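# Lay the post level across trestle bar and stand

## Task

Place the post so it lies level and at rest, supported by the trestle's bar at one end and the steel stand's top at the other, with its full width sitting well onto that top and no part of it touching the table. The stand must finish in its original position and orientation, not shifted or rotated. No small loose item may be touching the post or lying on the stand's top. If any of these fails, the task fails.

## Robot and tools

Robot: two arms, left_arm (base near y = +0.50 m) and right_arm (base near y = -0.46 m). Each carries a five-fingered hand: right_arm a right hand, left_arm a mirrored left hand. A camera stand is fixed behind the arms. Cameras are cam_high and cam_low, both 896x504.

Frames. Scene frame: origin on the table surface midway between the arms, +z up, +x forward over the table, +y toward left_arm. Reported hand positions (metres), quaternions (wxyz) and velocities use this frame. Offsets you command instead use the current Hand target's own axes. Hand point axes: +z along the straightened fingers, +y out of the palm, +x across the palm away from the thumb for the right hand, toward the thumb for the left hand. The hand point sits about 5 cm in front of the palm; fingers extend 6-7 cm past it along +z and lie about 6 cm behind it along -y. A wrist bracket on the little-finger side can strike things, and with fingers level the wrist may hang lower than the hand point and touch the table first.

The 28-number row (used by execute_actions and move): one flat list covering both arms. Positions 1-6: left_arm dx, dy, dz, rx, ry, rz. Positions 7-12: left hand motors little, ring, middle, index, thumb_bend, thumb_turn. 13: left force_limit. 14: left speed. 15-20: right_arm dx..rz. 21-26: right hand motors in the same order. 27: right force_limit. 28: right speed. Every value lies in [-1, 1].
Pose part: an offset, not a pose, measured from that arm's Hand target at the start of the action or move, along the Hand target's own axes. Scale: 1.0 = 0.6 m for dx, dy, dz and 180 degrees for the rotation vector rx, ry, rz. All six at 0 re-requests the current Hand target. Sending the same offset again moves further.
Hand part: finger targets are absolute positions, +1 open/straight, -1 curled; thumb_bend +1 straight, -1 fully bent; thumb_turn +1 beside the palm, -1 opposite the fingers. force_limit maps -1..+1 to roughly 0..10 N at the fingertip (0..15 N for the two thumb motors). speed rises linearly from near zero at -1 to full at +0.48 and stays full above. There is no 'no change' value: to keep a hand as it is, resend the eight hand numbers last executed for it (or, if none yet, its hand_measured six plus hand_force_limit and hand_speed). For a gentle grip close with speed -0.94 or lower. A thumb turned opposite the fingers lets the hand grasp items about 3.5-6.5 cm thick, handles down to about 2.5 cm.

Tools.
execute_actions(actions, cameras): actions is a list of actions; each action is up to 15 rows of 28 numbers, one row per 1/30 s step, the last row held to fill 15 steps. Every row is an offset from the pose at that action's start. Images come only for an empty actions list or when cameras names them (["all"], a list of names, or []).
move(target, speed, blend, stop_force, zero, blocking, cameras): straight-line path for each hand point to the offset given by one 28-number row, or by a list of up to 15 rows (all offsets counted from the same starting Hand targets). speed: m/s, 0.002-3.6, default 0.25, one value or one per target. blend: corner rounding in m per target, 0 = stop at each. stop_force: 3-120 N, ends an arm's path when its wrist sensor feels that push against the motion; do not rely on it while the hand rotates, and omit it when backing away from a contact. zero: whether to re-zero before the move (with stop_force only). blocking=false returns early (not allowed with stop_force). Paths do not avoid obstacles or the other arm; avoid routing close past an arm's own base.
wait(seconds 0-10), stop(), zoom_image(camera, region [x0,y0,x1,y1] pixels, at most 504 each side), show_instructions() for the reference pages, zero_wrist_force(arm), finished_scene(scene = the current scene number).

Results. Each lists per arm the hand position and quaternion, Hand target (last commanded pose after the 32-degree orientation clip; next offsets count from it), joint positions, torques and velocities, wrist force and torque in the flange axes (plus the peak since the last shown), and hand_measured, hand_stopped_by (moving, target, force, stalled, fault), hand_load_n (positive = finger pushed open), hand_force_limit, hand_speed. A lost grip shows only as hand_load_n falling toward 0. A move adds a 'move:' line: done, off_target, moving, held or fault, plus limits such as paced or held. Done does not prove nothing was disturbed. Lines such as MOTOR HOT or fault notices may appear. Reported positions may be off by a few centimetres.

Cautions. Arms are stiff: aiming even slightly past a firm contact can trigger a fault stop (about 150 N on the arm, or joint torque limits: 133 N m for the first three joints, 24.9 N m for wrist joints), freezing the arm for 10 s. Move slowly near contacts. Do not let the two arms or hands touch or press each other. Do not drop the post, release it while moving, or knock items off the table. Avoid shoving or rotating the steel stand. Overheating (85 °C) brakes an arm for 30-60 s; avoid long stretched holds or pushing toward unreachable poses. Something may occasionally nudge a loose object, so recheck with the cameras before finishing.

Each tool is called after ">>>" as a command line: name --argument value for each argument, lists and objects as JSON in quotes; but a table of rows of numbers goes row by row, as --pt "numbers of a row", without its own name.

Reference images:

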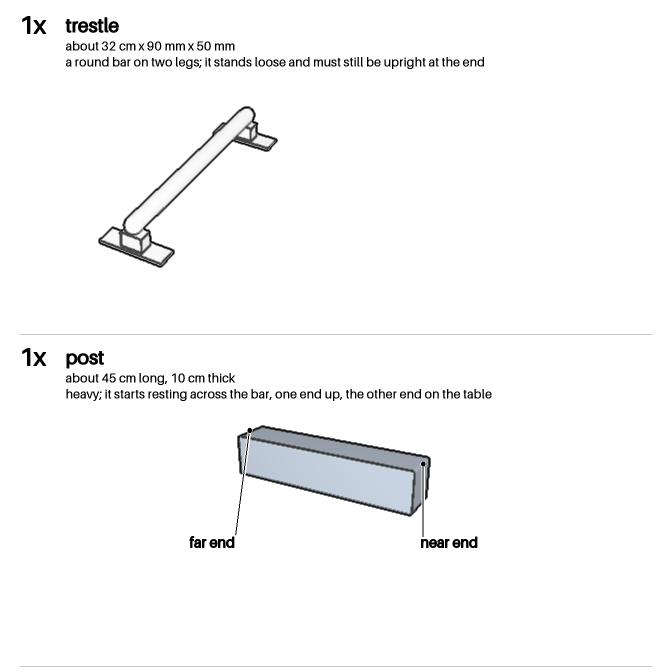

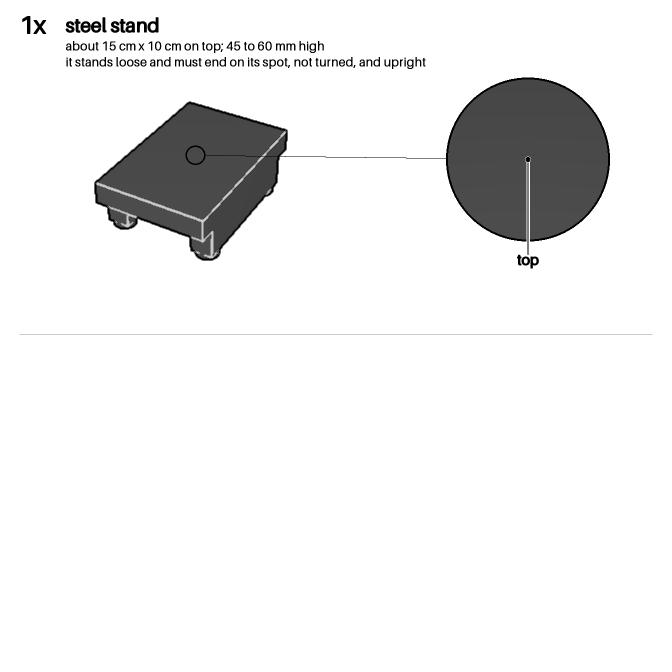

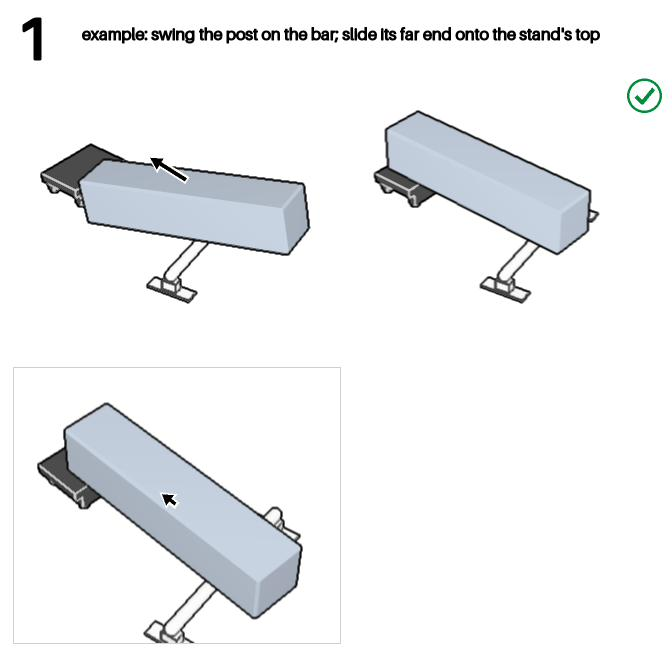

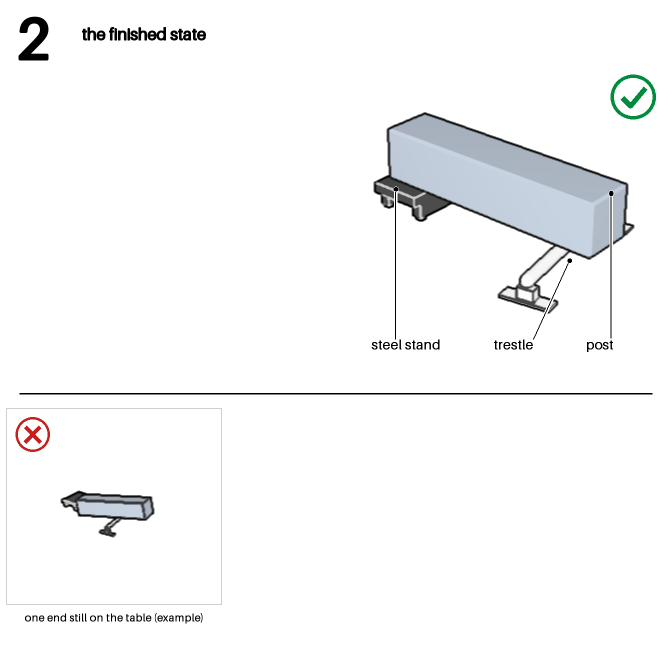

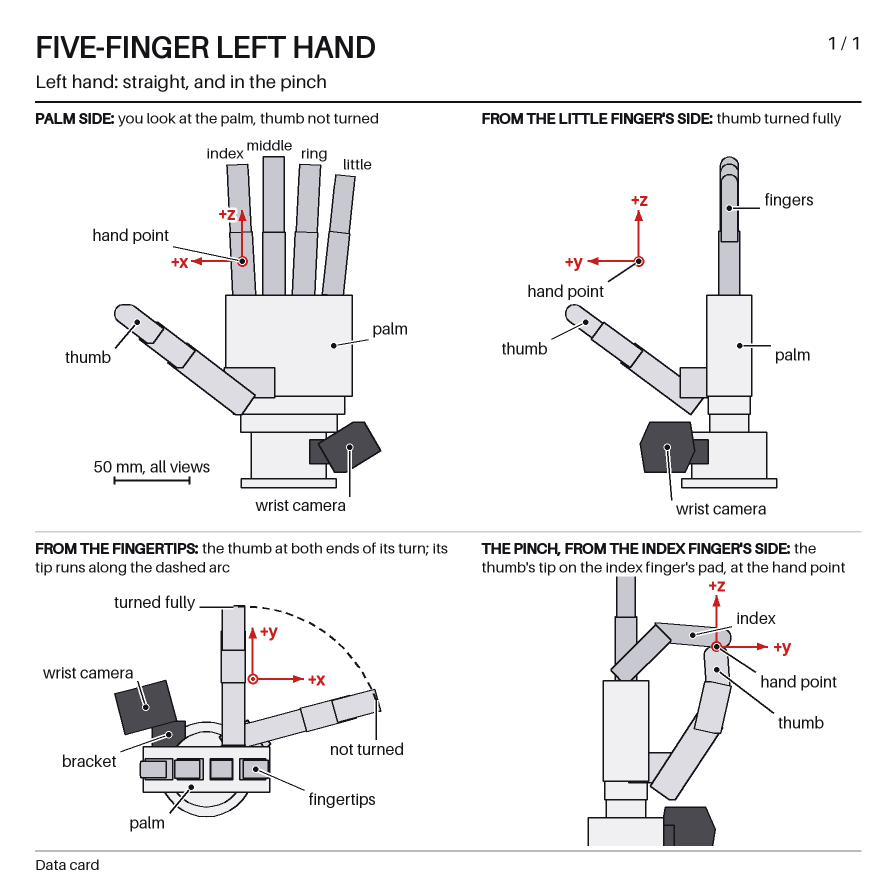

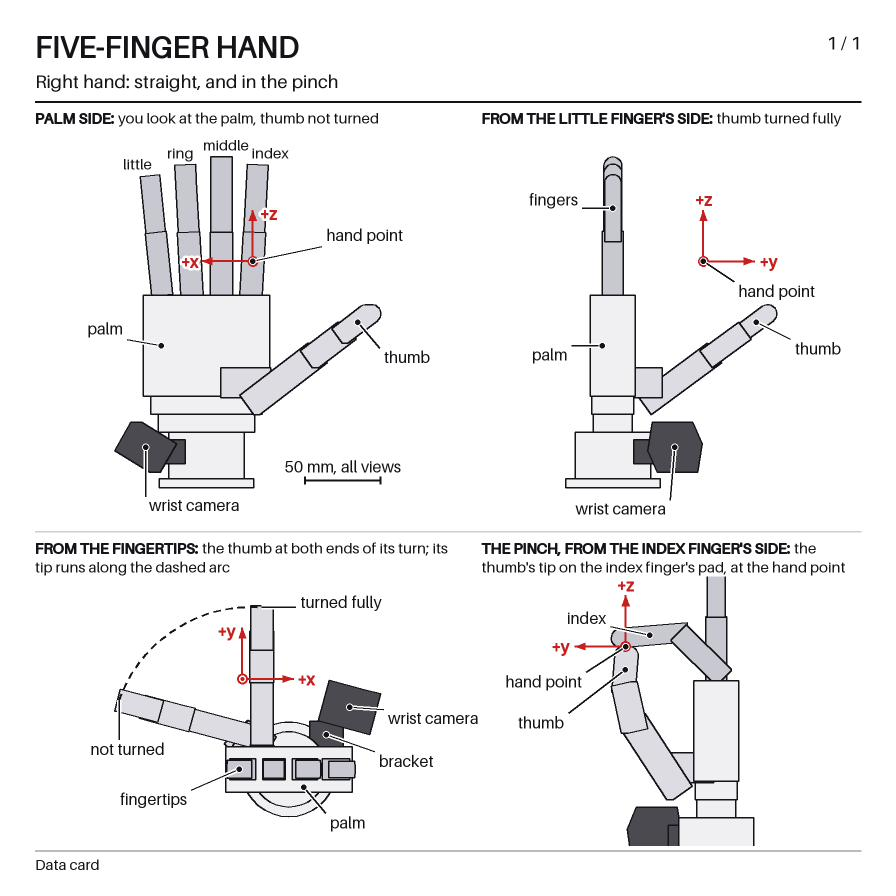

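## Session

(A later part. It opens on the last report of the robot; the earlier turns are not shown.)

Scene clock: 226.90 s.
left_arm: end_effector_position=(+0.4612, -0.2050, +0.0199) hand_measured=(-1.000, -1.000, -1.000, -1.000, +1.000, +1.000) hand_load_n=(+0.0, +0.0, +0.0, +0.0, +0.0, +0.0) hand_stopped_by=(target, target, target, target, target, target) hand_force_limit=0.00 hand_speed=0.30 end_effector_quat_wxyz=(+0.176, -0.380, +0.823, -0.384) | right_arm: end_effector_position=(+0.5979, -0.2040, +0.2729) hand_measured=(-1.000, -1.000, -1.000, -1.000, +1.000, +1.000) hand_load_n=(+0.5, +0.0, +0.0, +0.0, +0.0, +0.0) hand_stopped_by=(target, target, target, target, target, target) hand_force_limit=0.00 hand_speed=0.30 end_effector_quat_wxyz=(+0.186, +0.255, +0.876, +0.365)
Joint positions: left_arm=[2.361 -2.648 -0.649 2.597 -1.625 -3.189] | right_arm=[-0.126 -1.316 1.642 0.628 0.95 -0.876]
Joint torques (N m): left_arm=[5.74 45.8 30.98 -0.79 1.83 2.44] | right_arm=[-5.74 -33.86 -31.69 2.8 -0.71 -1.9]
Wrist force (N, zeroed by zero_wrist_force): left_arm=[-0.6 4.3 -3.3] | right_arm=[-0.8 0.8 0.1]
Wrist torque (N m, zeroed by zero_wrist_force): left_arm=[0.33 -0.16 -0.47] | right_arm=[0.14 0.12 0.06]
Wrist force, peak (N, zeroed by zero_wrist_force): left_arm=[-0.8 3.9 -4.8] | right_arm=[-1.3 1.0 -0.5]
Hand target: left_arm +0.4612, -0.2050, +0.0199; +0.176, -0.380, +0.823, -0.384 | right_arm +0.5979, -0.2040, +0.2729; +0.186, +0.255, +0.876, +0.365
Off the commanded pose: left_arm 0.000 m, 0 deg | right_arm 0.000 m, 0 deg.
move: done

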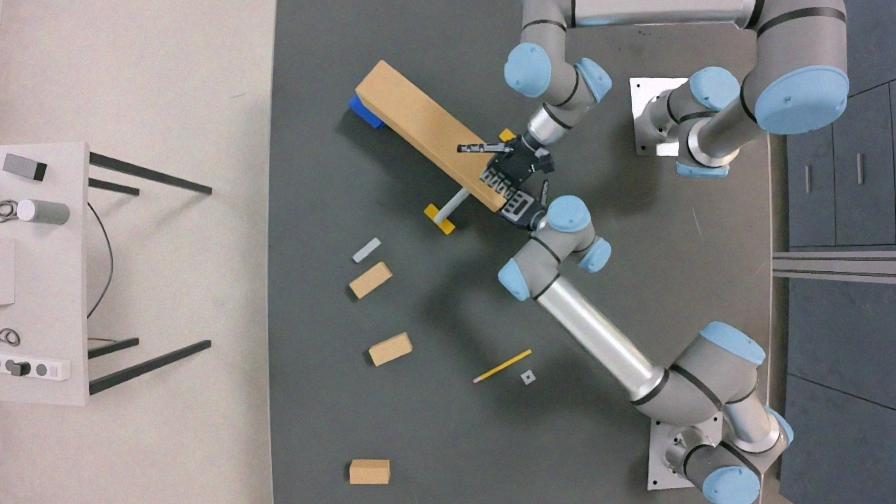

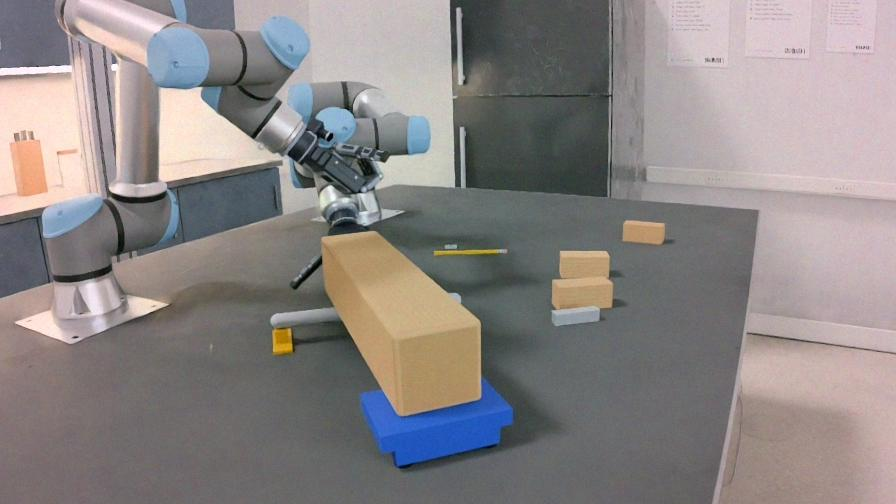

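>>> move --target '[0,0.0643,-0.0766,0,0,0,-1,-1,-1,-1,1,1,0,0.3,-0.0093,0.049,-0.0442,0,0,0,-1,-1,-1,-1,1,1,0,0.3]' --speed 0.08 --cameras '["cam_high", "cam_low"]'

Scene clock: 234.17 s.
left_arm: end_effector_position=(+0.4156, -0.1661, +0.0199) hand_measured=(-1.000, -1.000, -1.000, -1.000, +1.000, +1.000) hand_load_n=(+0.5, +0.0, +0.0, +0.0, +0.0, -0.5) hand_stopped_by=(target, target, target, target, target, target) hand_force_limit=0.00 hand_speed=0.30 end_effector_quat_wxyz=(+0.176, -0.380, +0.823, -0.384) | right_arm: end_effector_position=(+0.5979, -0.2039, +0.3129) hand_measured=(-1.000, -1.000, -1.000, -1.000, +1.000, +1.000) hand_load_n=(+0.0, +0.0, +0.0, +0.0, +0.0, +0.0) hand_stopped_by=(target, target, target, target, target, target) hand_force_limit=0.00 hand_speed=0.30 end_effector_quat_wxyz=(+0.186, +0.255, +0.876, +0.365)
Joint positions: left_arm=[2.354 -2.465 -1.003 2.767 -1.63 -3.193] | right_arm=[-0.125 -1.341 1.568 0.727 0.95 -0.876]
Joint torques (N m): left_arm=[-8.04 55.38 8.92 0.89 1.64 -2.54] | right_arm=[3.86 -35.67 -31.71 2.67 0.37 -1.84]
Wrist force (N, zeroed by zero_wrist_force): left_arm=[-0.1 -0.1 0.1] | right_arm=[-1.1 0.2 -0.2]
Wrist torque (N m, zeroed by zero_wrist_force): left_arm=[-0.04 0.01 -0.02] | right_arm=[0.07 0.16 0.00]
Wrist force, peak (N, zeroed by zero_wrist_force): left_arm=[-0.5 4.7 -3.4] | right_arm=[-1.2 1.2 -0.3]
Hand target: left_arm +0.4156, -0.1661, +0.0199; +0.176, -0.380, +0.823, -0.384 | right_arm +0.5979, -0.2040, +0.3129; +0.186, +0.255, +0.876, +0.365
Off the commanded pose: left_arm 0.000 m, 0 deg | right_arm 0.000 m, 0 deg.
move: done

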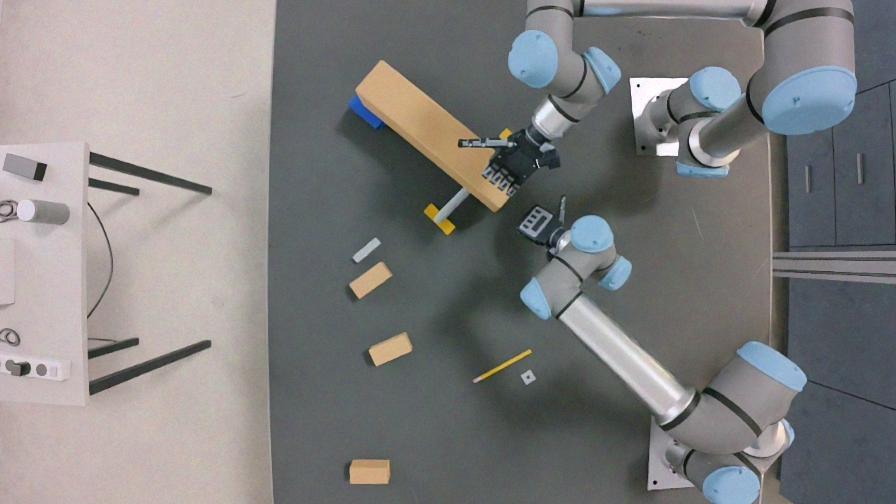

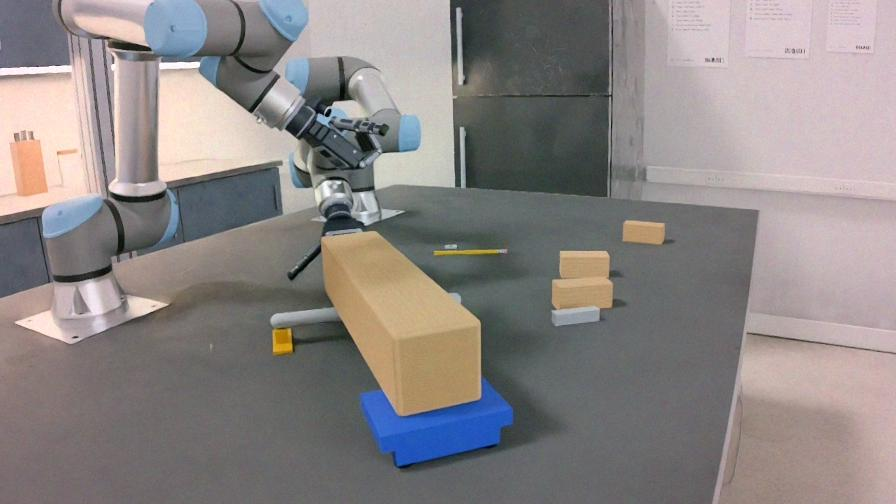

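>>> finished_scene --scene 2

The scene is finished: the task was done.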